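# Seat the cover fully onto the toaster

## Task

Place the cover over the toaster and lower it until it sits completely down; it must remain seated after the robot lets go, and nothing may end up off the table.

## Robot and tools

Robot: two arms, left_arm and right_arm, each with a parallel gripper. Camera names do not match image sides. The fingers point along the gripper's +z axis and open and close along its y axis. end_effector_position is the spot between the finger pads, roughly 1 cm short of the tips.

Frame: all poses, velocities and targets use the scene frame. Its origin is at table-top height, halfway between the two arms' nominal bases. +z is up, +x points out over the table, and left_arm sits on the +y side. The real bases are offset from nominal; a BASES line, if shown, gives their calibrated places. Printed positions and orientations may be wrong by a few cm, more at long reach. Friction and weight can also leave a gripper a centimetre or more from its command in free air.

execute_actions(actions, cameras): actions is a list of actions. Each action is a table of up to 15 rows, one row per control step (1/30 s). A shorter table repeats its last row until 15 steps are used. Every row has 14 numbers in [-1, 1], always for both arms: left_arm dx, dy, dz, rx, ry, rz, opening, then right_arm in the same order. dx..rz are offsets along scene axes from that arm's Hand target as it stood when the action began. They are not pose values, and every row counts from that same start, not from the row before. Each new action or call starts from the current Hand target, so repeating an offset adds motion again. Scale: 1.0 = 0.6 m or 180 degrees. rx, ry, rz form one rotation vector, turning about the Hand target's position. A translation longer than 1.0 may be shortened along its direction. opening is absolute: +1 is fully open (0.094 m), -1 is closed. Six zeros re-request the current Hand target. A 0 in the opening slot is itself a command, so resend the present opening to keep a gripper as it is. An empty actions list just reports state and images. cameras chooses the images: omitted, null or ["all"] gives all, [] gives none, and an unknown name makes the call invalid.

move(target, speed, blend, opening_speed, blocking, cameras): target is one 14-number row or a list of up to 15 rows. The layout, scale and opening are as above. Every row is an offset from the same starting Hand targets, not from the previous row. Grippers follow straight paths and take the shorter rotation. They do not avoid obstacles or the other arm. speed is in m/s, 0.002 to 4.3, default 0.25, and rotation is capped at twice that in rad/s. Give one value, or one per target. blend, in m, rounds corners between listed targets. opening_speed is on the -1..+1 scale per second, minimum 0.2; use a slow value near the minimum to close on fragile or soft items. Paths run at least 0.5 s and are cut off at 10 s. blocking=false returns after 0.5 s while the motion continues. The result adds a move: line with the ending (done, off_target, moving, held, fault) and any limits (limits=paced: the pose was clipped; limits=held: steps were withheld). done means at rest within 10 mm and 2 degrees. Neither done nor off_target tells you about contact. Faster moves lag more and hit harder, and a target placed further beyond a contact presses harder.

wait(seconds 0 to 10): lets time pass with the last commands held. stop(cameras): brakes a running move and needs some room to do so. zoom_image(camera, region): region is [x0, y0, x1, y1] in pixels of that camera's latest image, at most 504 by 504, from the top-left corner. Cameras: cam_head_left, cam_head_right, cam_high, cam_low (896x504), cam_left_wrist, cam_right_wrist (616x616). finished_scene(scene): integer 1 to 2, the current scene's number. It ends the scene and cannot be undone, so call it only once the cover sits fully down and stays there with the robot clear.

Results: Hand target is the last commanded pose after clipping; the next offsets count from it. A gripper often stops short of it, and waiting does not fix that; resend or add the missing distance. end_effector_position is in metres and end_effector_quat_wxyz gives orientation. grip_measured uses the opening scale; it reads up to about 2.7 mm wide when empty and somewhat narrower than a part being squeezed. grip_effort_nm is motor effort in N m (negative means closing); it is not finger force. Joint positions, Joint velocities ("within noise" when still) and Joint torques are per joint; torques 3 and 4 wrap at ±28 N m. Tool commands lists current commands. Runs of actions also list step positions. Joint ranges (rad): waist -2.880 to 2.880, shoulder 0.000 to 3.142, elbow 0.000 to 3.019 (straight at 2.964), wrist pitch -1.693 to 1.571, wrist yaw -1.571 to 1.571, wrist roll -2.094 to 2.094.

Cautions: commanded orientation is clipped each step to within 40 degrees of the current orientation. Keep paths away from an arm's own base and avoid wrist positions near the first joint's axis, since these can flip the shoulder posture. An arm blocked by an object keeps pushing; command its target back past the gripper to release. Holding loads, stretching out or pushing unreachably heats motors. MOTOR HOT warns at 85 °C; at 100 °C an OVER-TEMPERATURE FAULT drops that arm for 30 to 60 s or more. Never let the arms collide or a gripper close on the other arm's fingers. Avoid dropping the cover, releasing it while it moves, slamming it down or pushing hard. Anything left off the table fails the task. To release, command an opening well above grip_measured.

Each tool is called after "Call:" as a command line: name --argument value for each argument, lists and objects as JSON in quotes; but a table of rows of numbers goes row by row, as --pt "numbers of a row", without its own name.

## Session

Call:
execute_actions --actions '[]'

Scene clock: 0.00 s.
left_arm: end_effector_position=(+0.8641, +0.5639, +0.3477) grip_measured=+1.000 grip_effort_nm=n/a end_effector_quat_wxyz=(+0.749, -0.239, +0.616, -0.045) | right_arm: end_effector_position=(+0.3830, -0.2729, +0.3212) grip_measured=+1.000 grip_effort_nm=n/a end_effector_quat_wxyz=(+0.446, +0.364, +0.816, -0.054)
Joint positions: left_arm=[0.323 2.332 2.19 0.268 0.017 -0.432 0.094] | right_arm=[0.054 0.845 0.797 -0.697 0.492 0.711 0.094]
Joint velocities: within noise
Joint torques (N m): no reading
Heat: left arm: hottest shoulder 29 °C; right arm: hottest shoulder 33 °C.
Hand target: left_arm +0.8630, +0.5635, +0.3731; +0.762, -0.233, +0.602, -0.045 | right_arm +0.3877, -0.2725, +0.3354; +0.456, +0.365, +0.810, -0.047
Tool commands: left_gripper/opening=+1.0 right_gripper/opening=+1.0

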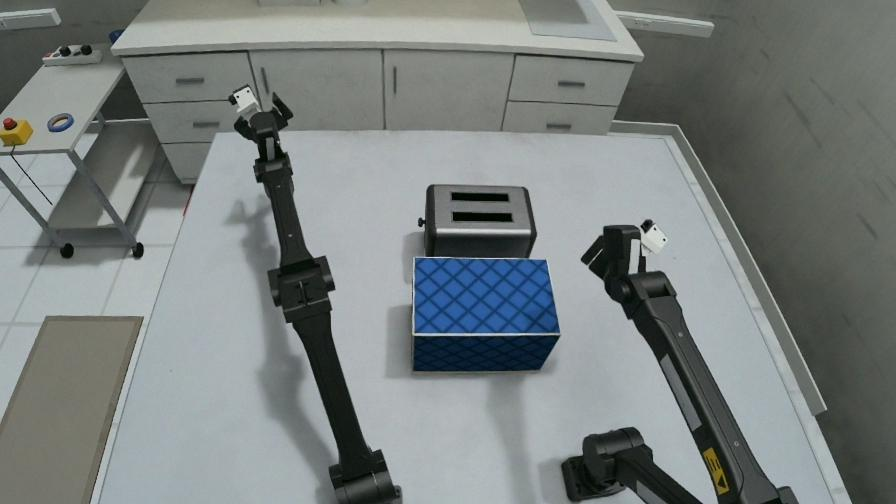

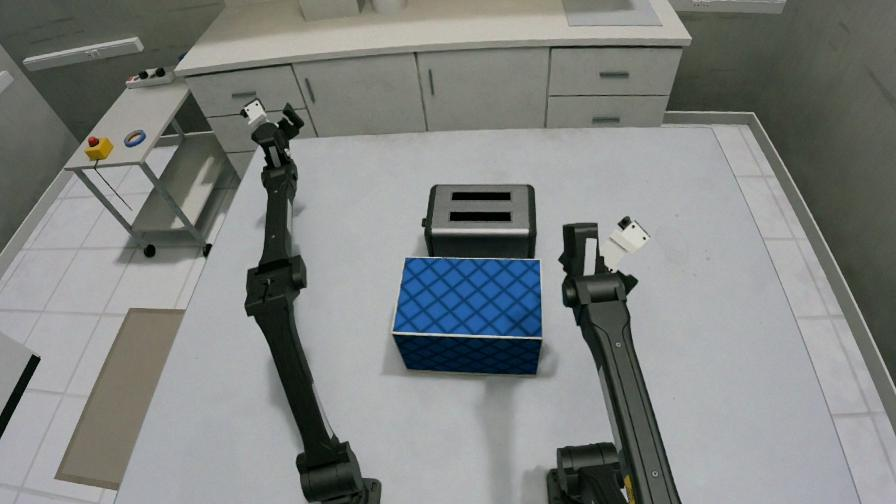

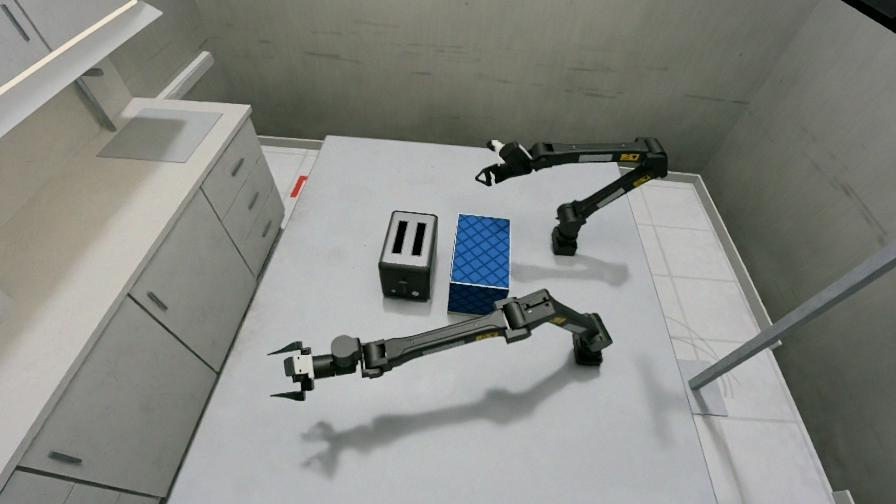

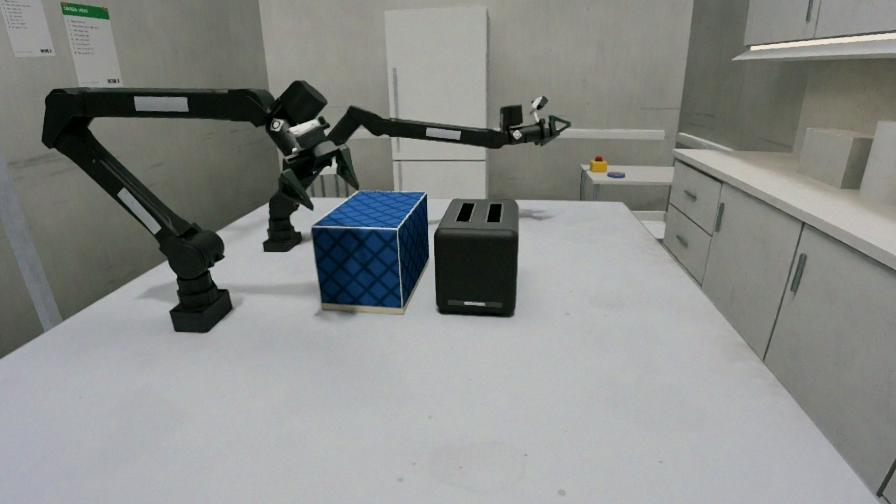

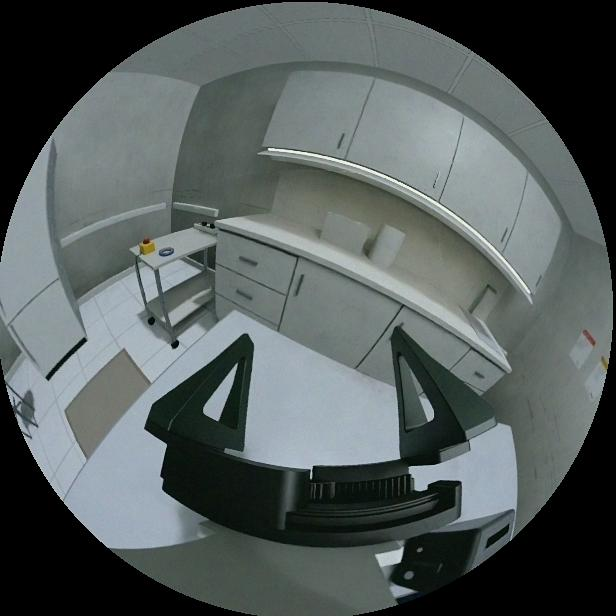

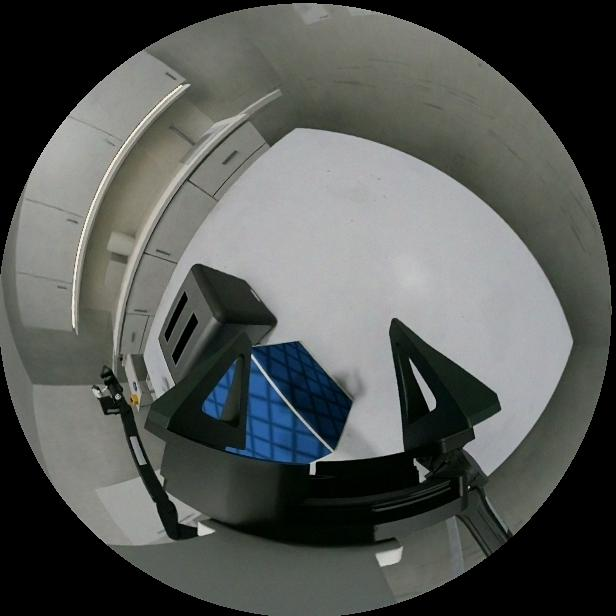

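Call:
move --target '[-0.688,-0.339,-0.05,-0.573,0.517,0.018,1,0.104,-0.146,0,0.471,0.283,-0.131,1]' --speed 0.4

Scene clock: 30.47 s.
left_arm: end_effector_position=(+0.4562, +0.3545, +0.3301) grip_measured=+1.000 grip_effort_nm=0.007 end_effector_quat_wxyz=(+0.168, +0.687, -0.631, +0.320) | right_arm: end_effector_position=(+0.4385, -0.3473, +0.3241) grip_measured=+1.000 grip_effort_nm=-0.007 end_effector_quat_wxyz=(-0.156, +0.690, +0.637, +0.306)
Joint positions: left_arm=[0.415 1.663 1.706 -1.681 0.737 -1.209 0.094] | right_arm=[-0.56 1.548 1.508 -1.672 -0.688 1.077 0.094]
Joint torques (N m): left_arm=[1.03 -18.78 7.39 -0.46 0.48 -0.03] | right_arm=[-1.9 -8.94 13.7 -0.31 -0.5 0.29]
Heat: left arm: hottest shoulder 36 °C; right arm: hottest shoulder 32 °C.
Hand target: left_arm +0.4502, +0.3600, +0.3431; +0.272, +0.653, -0.653, +0.271 | right_arm +0.4502, -0.3599, +0.3355; -0.271, +0.653, +0.654, +0.270
Off the commanded pose: left_arm 0.015 m, 14 deg | right_arm 0.021 m, 15 deg.
joint sent to its limit (left arm) — joint 4 (wrist pitch), lower limit. The joint targets are off in orientation, not in position.
joint sent to its limit (right arm) — joint 4 (wrist pitch), lower limit. The joint targets are off in orientation, not in position.
move: off_target (left_arm, right_arm)

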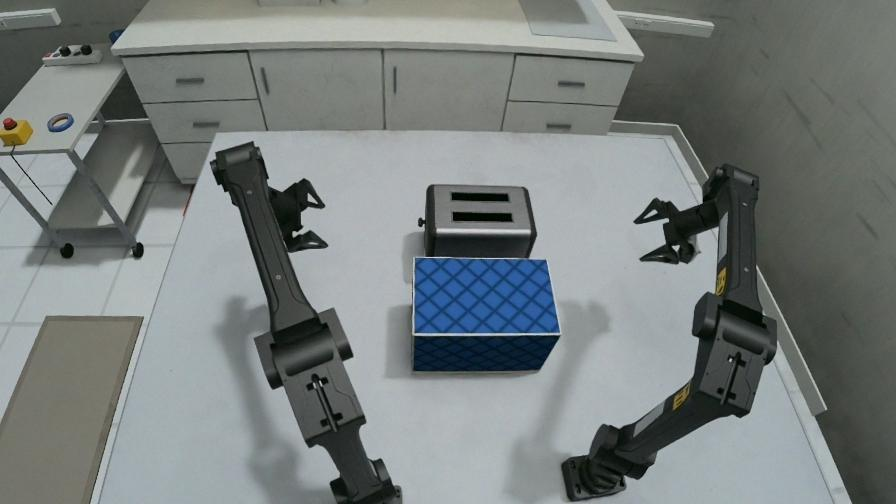

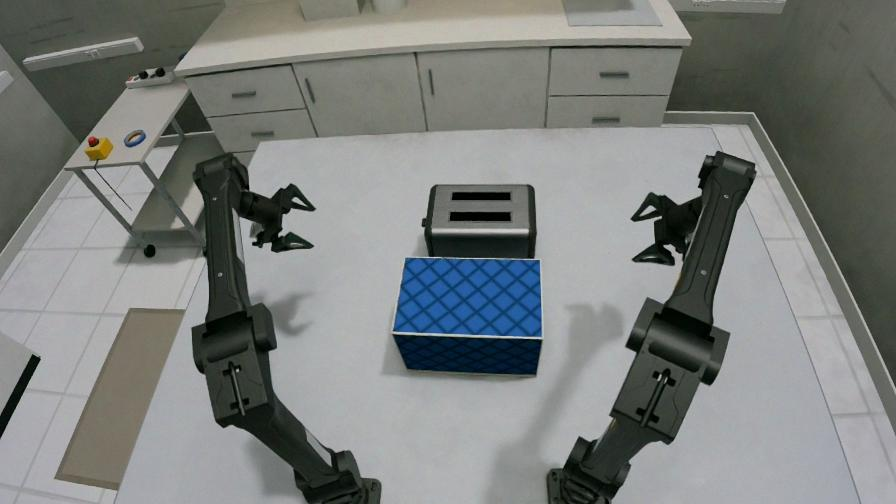

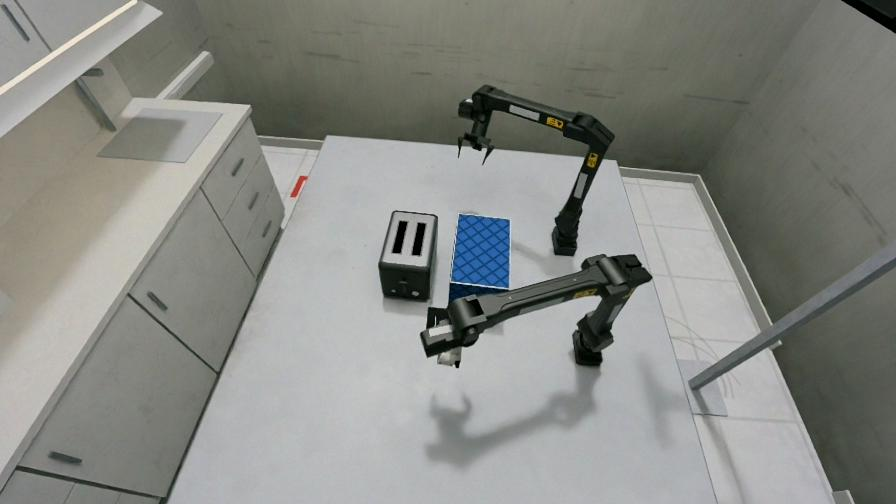

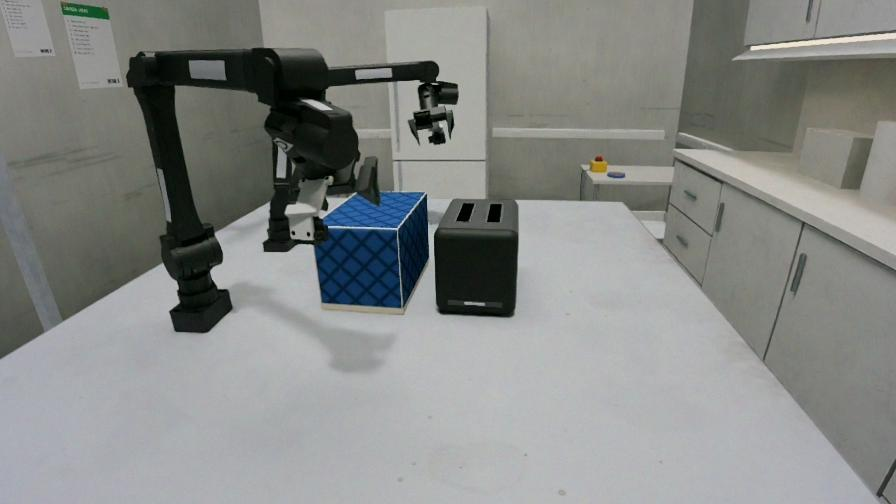

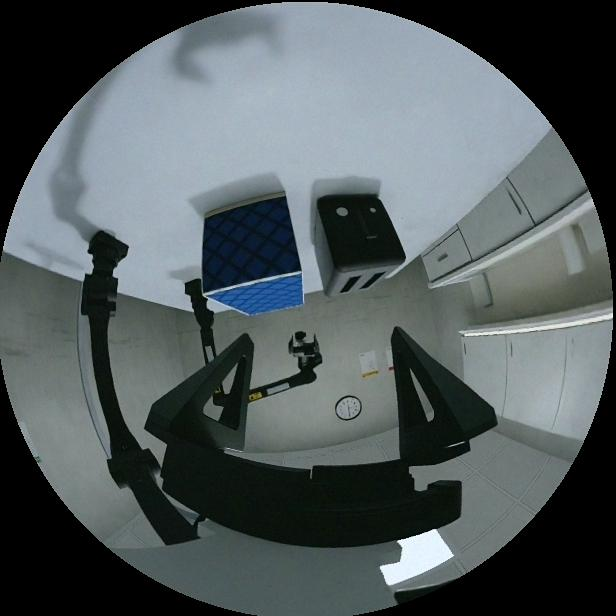

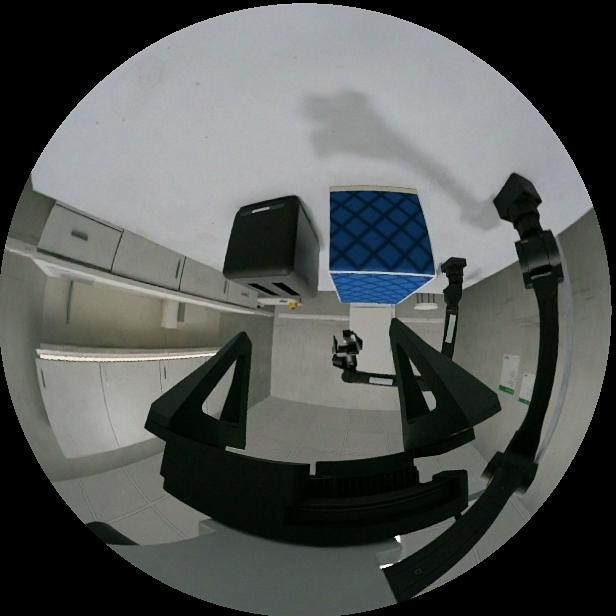

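Call:
move --target '[-0.125,-0.15,-0.322,0,0,0,1,-0.125,0.15,-0.308,0,0,0,1]' --speed 0.25

Scene clock: 45.37 s.
left_arm: end_effector_position=(+0.3716, +0.2753, +0.1535) grip_measured=+1.000 grip_effort_nm=-0.012 end_effector_quat_wxyz=(+0.271, +0.661, -0.645, +0.270) | right_arm: end_effector_position=(+0.3756, -0.2755, +0.1589) grip_measured=+1.000 grip_effort_nm=-0.007 end_effector_quat_wxyz=(-0.264, +0.661, +0.649, +0.271)
Joint positions: left_arm=[0.318 1.635 1.168 -1.403 0.738 -1.155 0.094] | right_arm=[-0.474 1.594 1.072 -1.424 -0.695 1.015 0.094]
Joint torques (N m): left_arm=[-1.32 -13.16 6.32 -0.09 0.48 0.16] | right_arm=[-0.03 -8.12 6.41 -0.18 -0.47 -0.03]
Heat: left arm: hottest shoulder 35 °C; right arm: hottest shoulder 33 °C.
Hand target: left_arm +0.3752, +0.2701, +0.1499; +0.272, +0.653, -0.653, +0.271 | right_arm +0.3752, -0.2699, +0.1507; -0.271, +0.653, +0.654, +0.270
Off the commanded pose: left_arm 0.007 m, 1 deg | right_arm 0.010 m, 1 deg.
move: done

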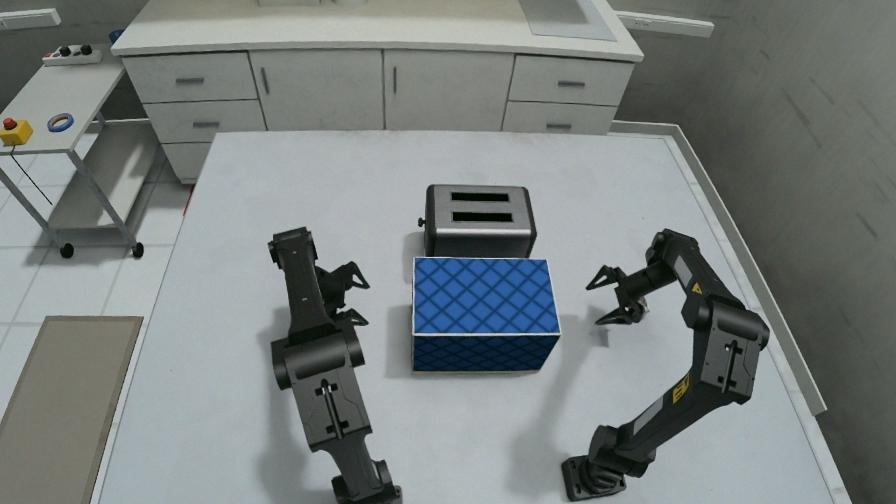

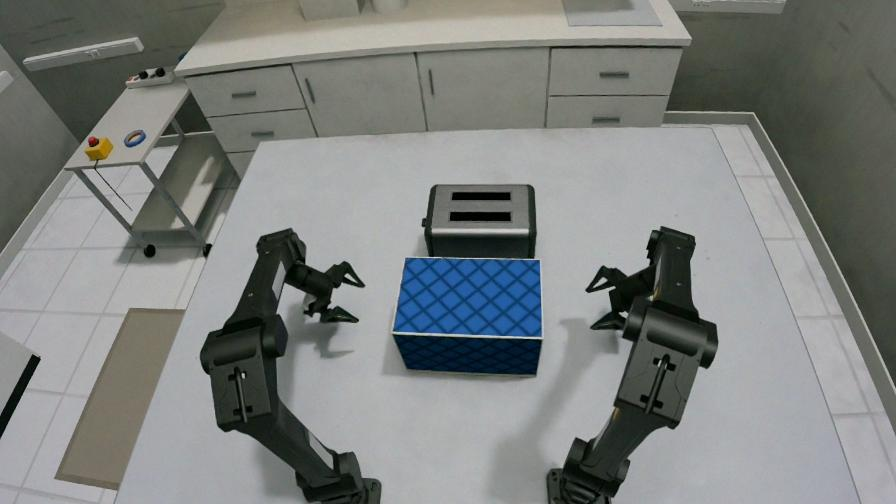

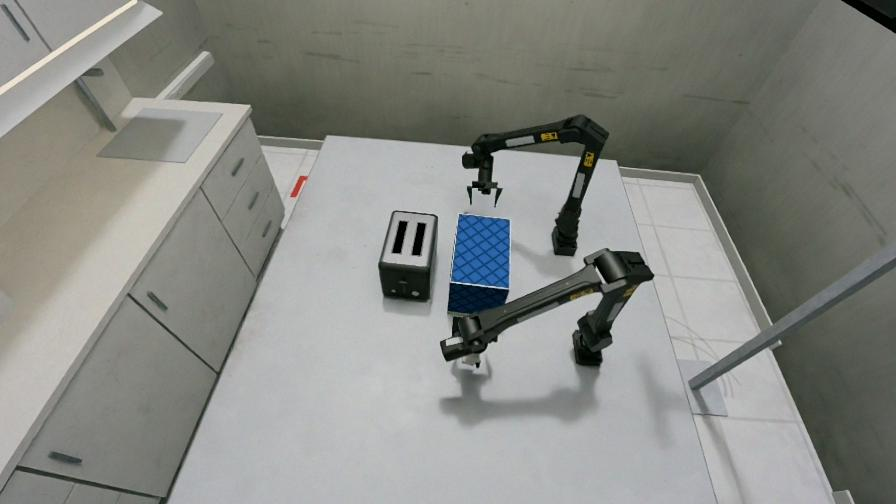

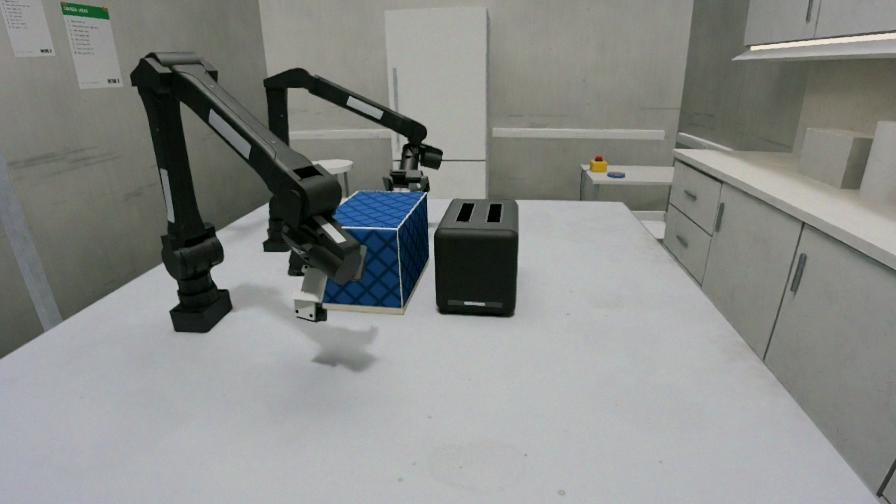

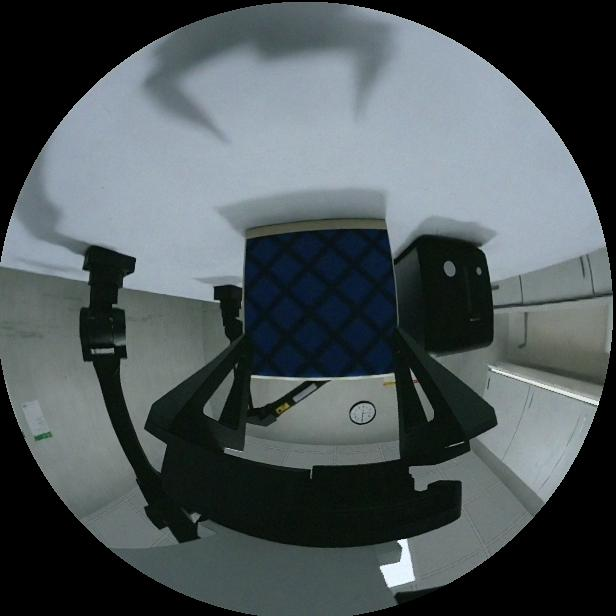

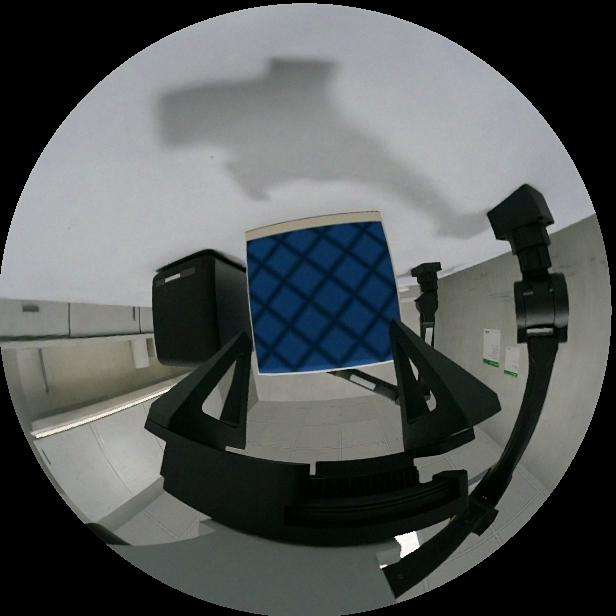

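Call:
move --target '[0.005,-0.142,-0.05,0,0,0,1,-0.003,0.142,-0.06,0,0,0,1]' --speed 0.15

Call:
zoom_image --camera "cam_head_left" --region '[330, 180, 650, 400]'

Call:
zoom_image --camera "cam_head_right" --region '[310, 180, 630, 400]'

Scene clock: 56.43 s.
left_arm: end_effector_position=(+0.3757, +0.1896, +0.1127) grip_measured=+1.000 grip_effort_nm=0.007 end_effector_quat_wxyz=(+0.280, +0.657, -0.648, +0.266) | right_arm: end_effector_position=(+0.3759, -0.1893, +0.1113) grip_measured=+1.000 grip_effort_nm=-0.007 end_effector_quat_wxyz=(-0.274, +0.653, +0.653, +0.269)
Joint positions: left_arm=[0.12 1.635 1.05 -1.13 0.782 -1.401 0.094] | right_arm=[-0.265 1.587 0.918 -1.134 -0.76 1.248 0.094]
Joint torques (N m): left_arm=[-1.26 -15.44 5.93 0.03 0.4 -0.02] | right_arm=[-0.15 -10.11 5.6 0.03 -0.45 0.31]
Heat: left arm: hottest shoulder 34 °C; right arm: hottest shoulder 33 °C.
Hand target: left_arm +0.3782, +0.1849, +0.1199; +0.272, +0.653, -0.653, +0.271 | right_arm +0.3735, -0.1848, +0.1148; -0.271, +0.653, +0.654, +0.270
Off the commanded pose: left_arm 0.009 m, 1 deg | right_arm 0.006 m, 0 deg.
move: done

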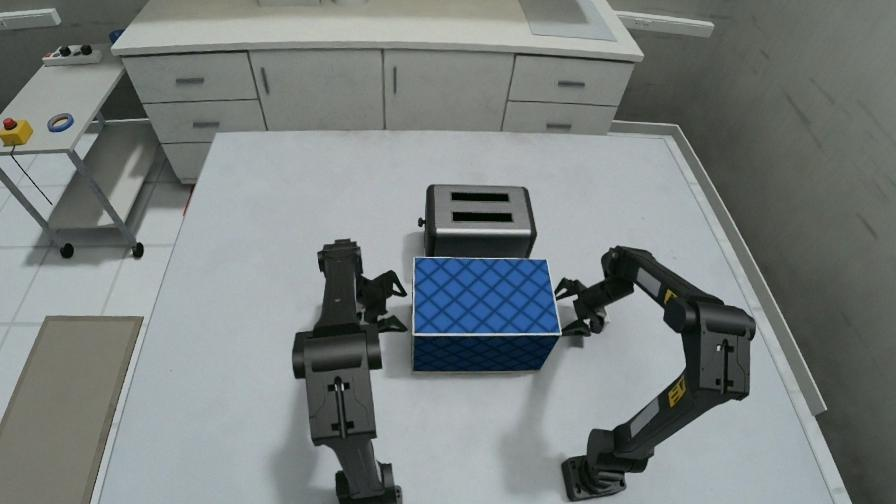

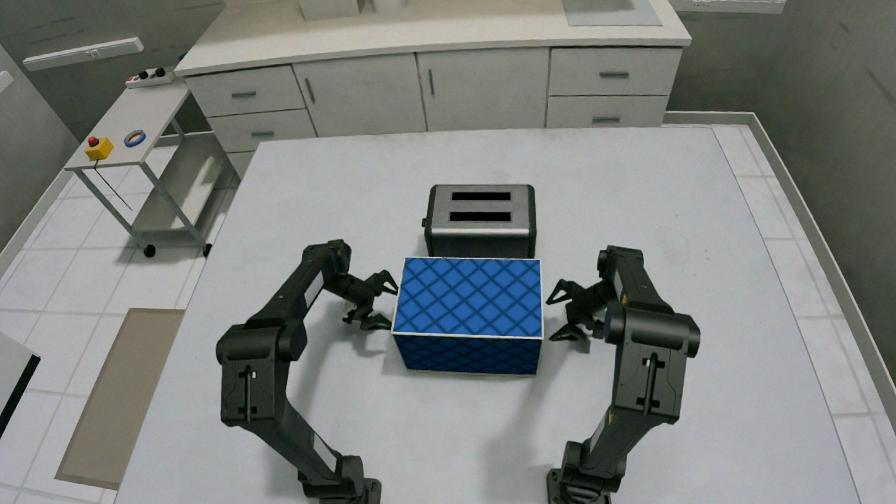

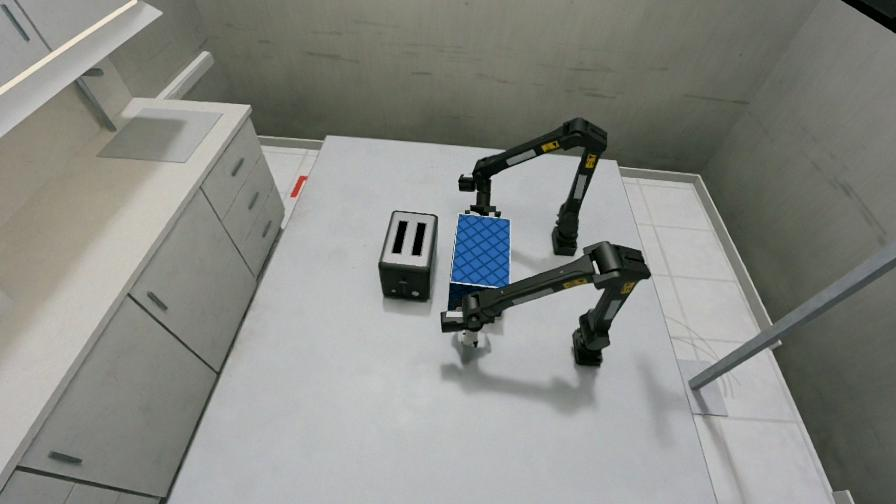

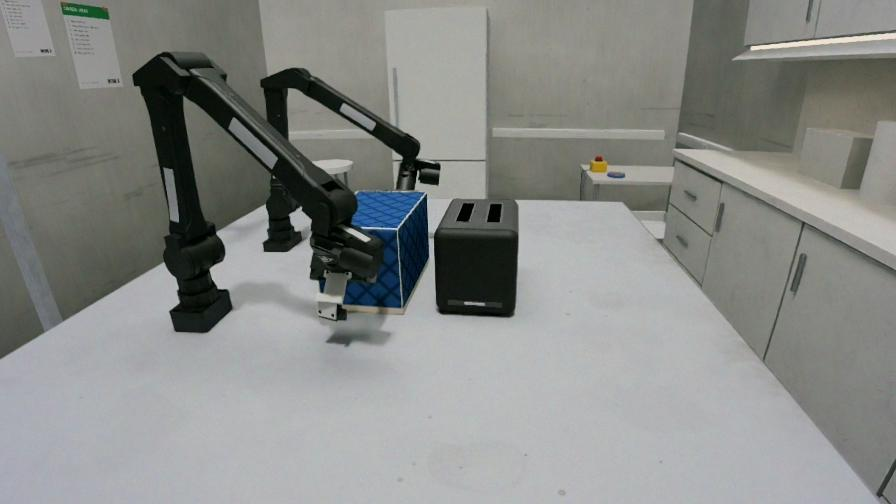

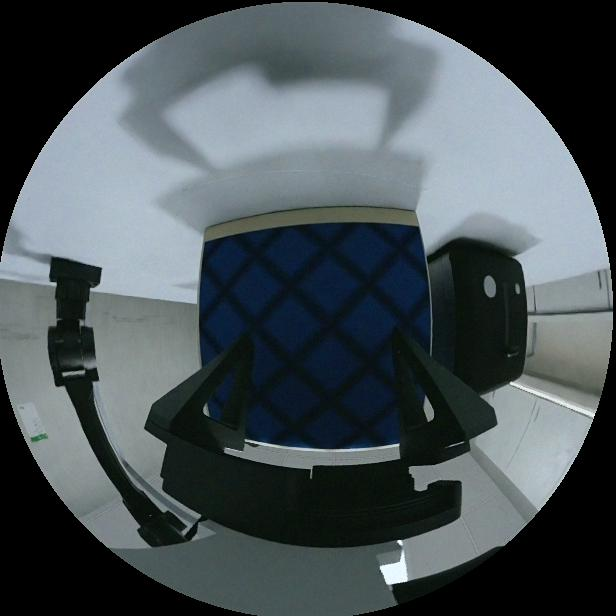

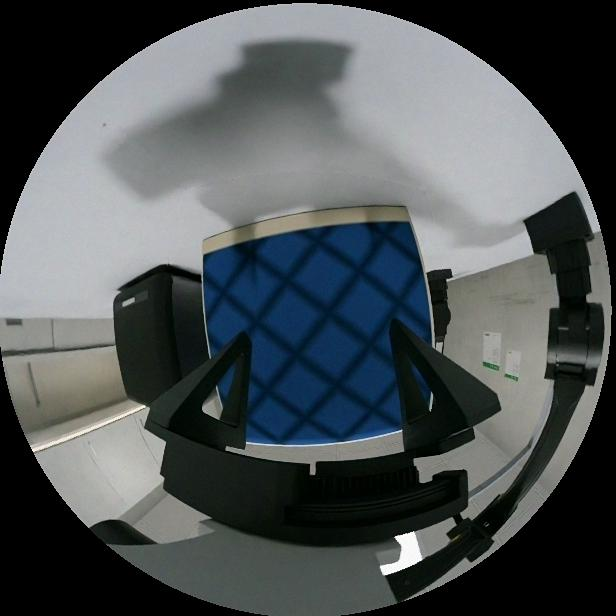

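Scaled by 1.575.

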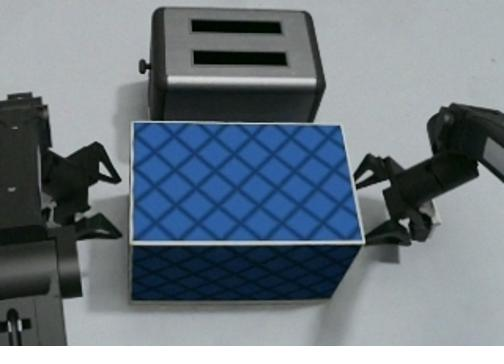

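Scaled by 1.575.

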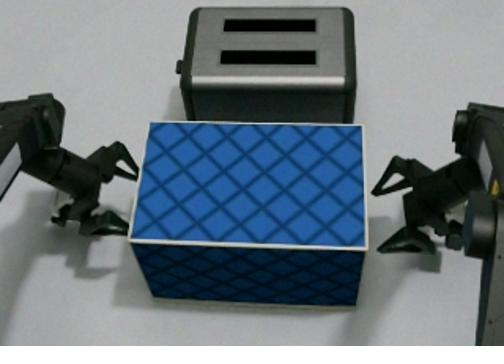

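Call:
move --target '[-0.003,-0.047,0.0,0,0,0,1,-0.003,0.047,0.0,0,0,0,1]' --speed 0.05 --cameras '["cam_head_left","cam_head_right"]'

Call:
zoom_image --camera "cam_head_left" --region '[330, 180, 650, 400]'

Call:
zoom_image --camera "cam_head_right" --region '[310, 180, 630, 400]'

Scene clock: 62.47 s.
left_arm: end_effector_position=(+0.3739, +0.1633, +0.1103) grip_measured=+1.000 grip_effort_nm=0.002 end_effector_quat_wxyz=(+0.280, +0.659, -0.646, +0.263) | right_arm: end_effector_position=(+0.3747, -0.1626, +0.1109) grip_measured=+1.000 grip_effort_nm=-0.002 end_effector_quat_wxyz=(-0.272, +0.654, +0.653, +0.268)
Joint positions: left_arm=[0.057 1.618 1.024 -1.061 0.785 -1.494 0.094] | right_arm=[-0.195 1.558 0.886 -1.061 -0.771 1.349 0.094]
Joint torques (N m): left_arm=[-1.2 -15.91 5.98 0.18 0.52 -0.05] | right_arm=[0.09 -9.93 5.64 0.16 -0.53 0.3]
Heat: left arm: hottest shoulder 33 °C; right arm: hottest shoulder 33 °C.
Hand target: left_arm +0.3763, +0.1567, +0.1198; +0.272, +0.653, -0.653, +0.271 | right_arm +0.3717, -0.1567, +0.1147; -0.271, +0.653, +0.654, +0.270
Off the commanded pose: left_arm 0.012 m, 2 deg | right_arm 0.008 m, 0 deg.
move: off_target (left_arm)

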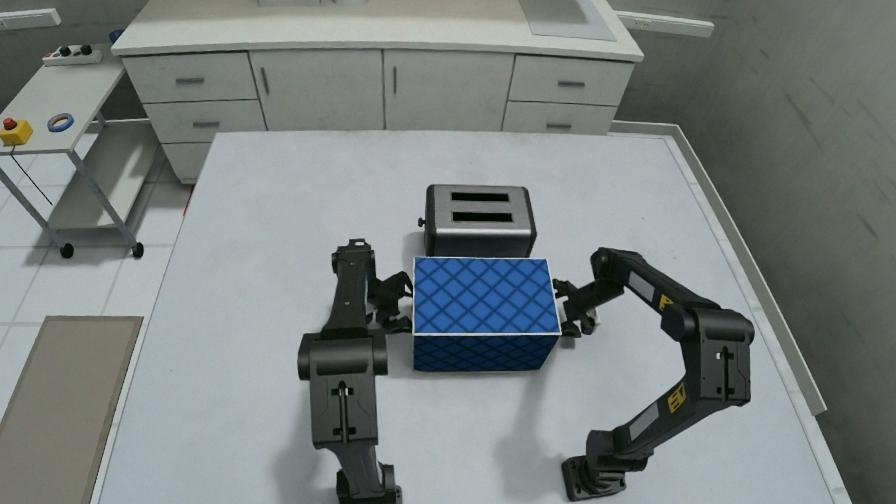

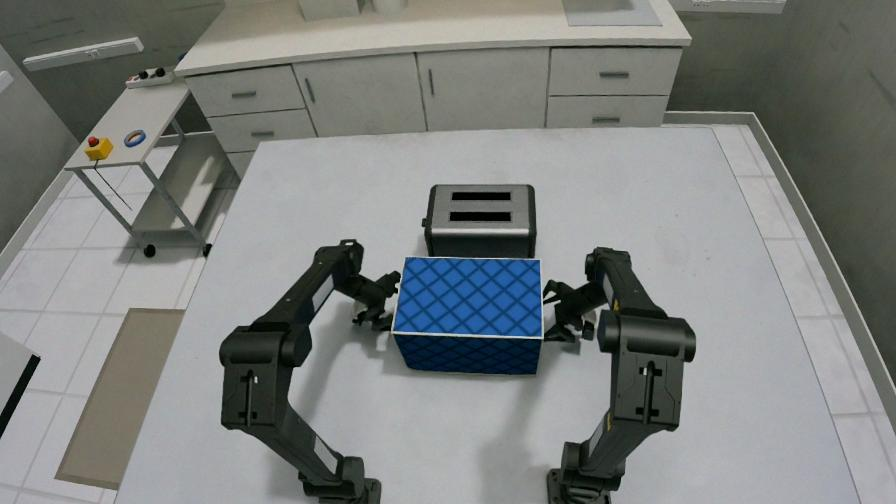

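Scaled by 1.575.

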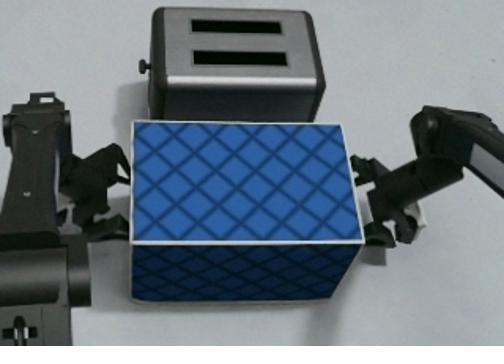

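Scaled by 1.575.

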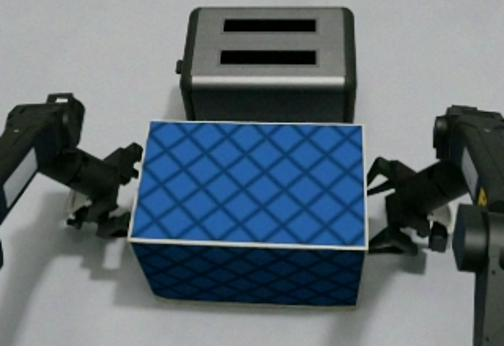

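Call:
move --target '[0.004,-0.033,0.0,0,0,0,1,0.004,0.033,0.0,0,0,0,1]' --speed 0.04 --cameras '["cam_head_left","cam_head_right"]'

Call:
zoom_image --camera "cam_head_left" --region '[330, 180, 650, 400]'

Call:
zoom_image --camera "cam_head_right" --region '[310, 180, 630, 400]'

Scene clock: 69.60 s.
left_arm: end_effector_position=(+0.3769, +0.1445, +0.1099) grip_measured=+1.000 grip_effort_nm=0.012 end_effector_quat_wxyz=(+0.279, +0.660, -0.646, +0.262) | right_arm: end_effector_position=(+0.3775, -0.1430, +0.1107) grip_measured=+1.000 grip_effort_nm=-0.002 end_effector_quat_wxyz=(-0.272, +0.655, +0.652, +0.268)
Joint positions: left_arm=[0.011 1.615 1.02 -1.012 0.785 -1.562 0.094] | right_arm=[-0.142 1.548 0.876 -1.008 -0.777 1.425 0.094]
Joint torques (N m): left_arm=[-1.32 -15.27 5.98 0.25 0.53 -0.03] | right_arm=[0.21 -9.7 5.74 0.2 -0.57 0.3]
Heat: left arm: hottest shoulder 33 °C; right arm: hottest shoulder 33 °C.
Hand target: left_arm +0.3788, +0.1369, +0.1199; +0.272, +0.653, -0.653, +0.271 | right_arm +0.3741, -0.1369, +0.1147; -0.271, +0.653, +0.654, +0.270
Off the commanded pose: left_arm 0.013 m, 2 deg | right_arm 0.008 m, 0 deg.
move: off_target (left_arm)

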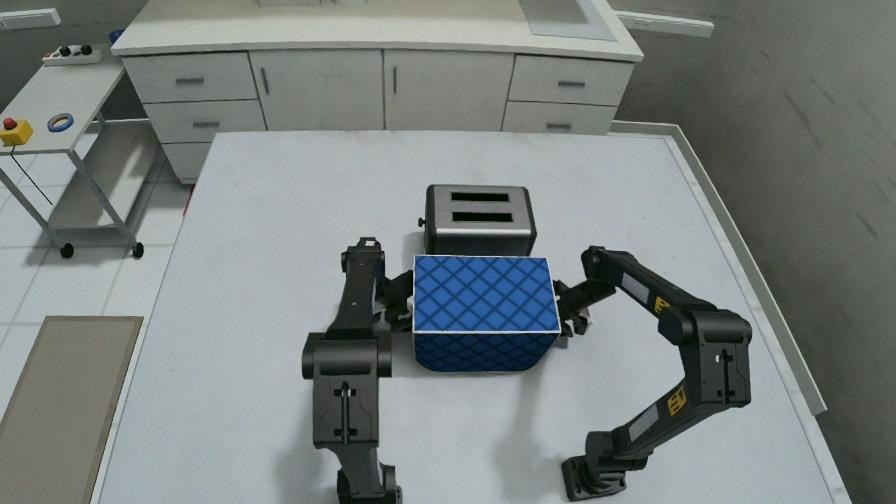

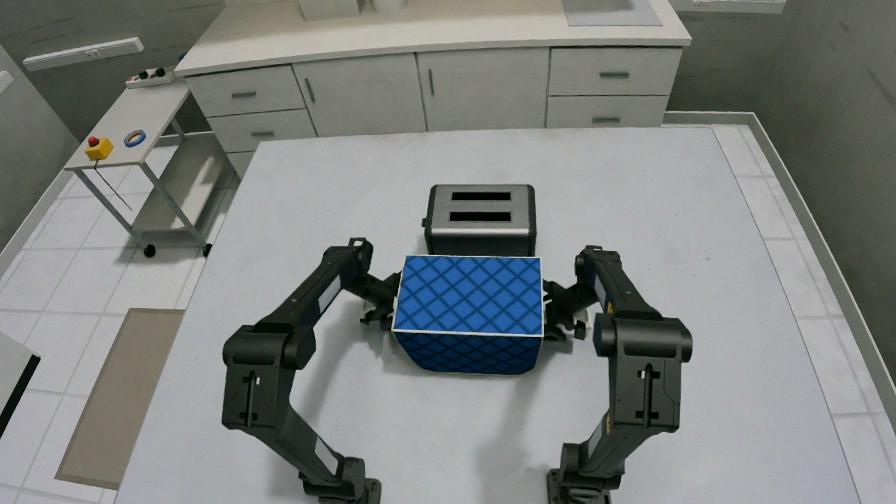

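Scaled by 1.575.

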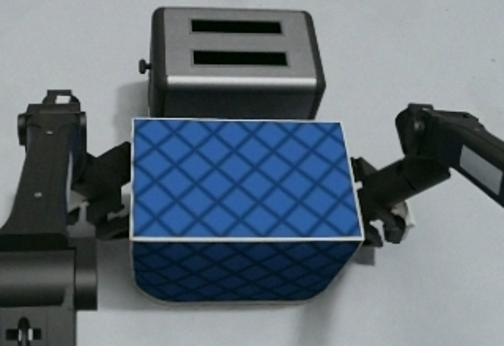

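Scaled by 1.575.

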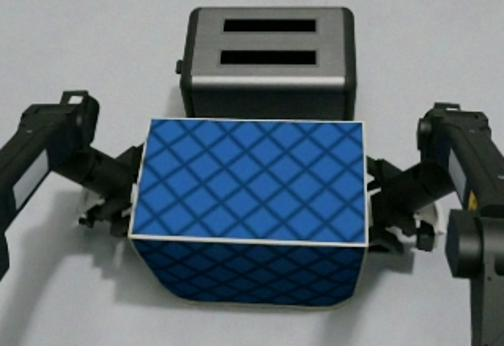

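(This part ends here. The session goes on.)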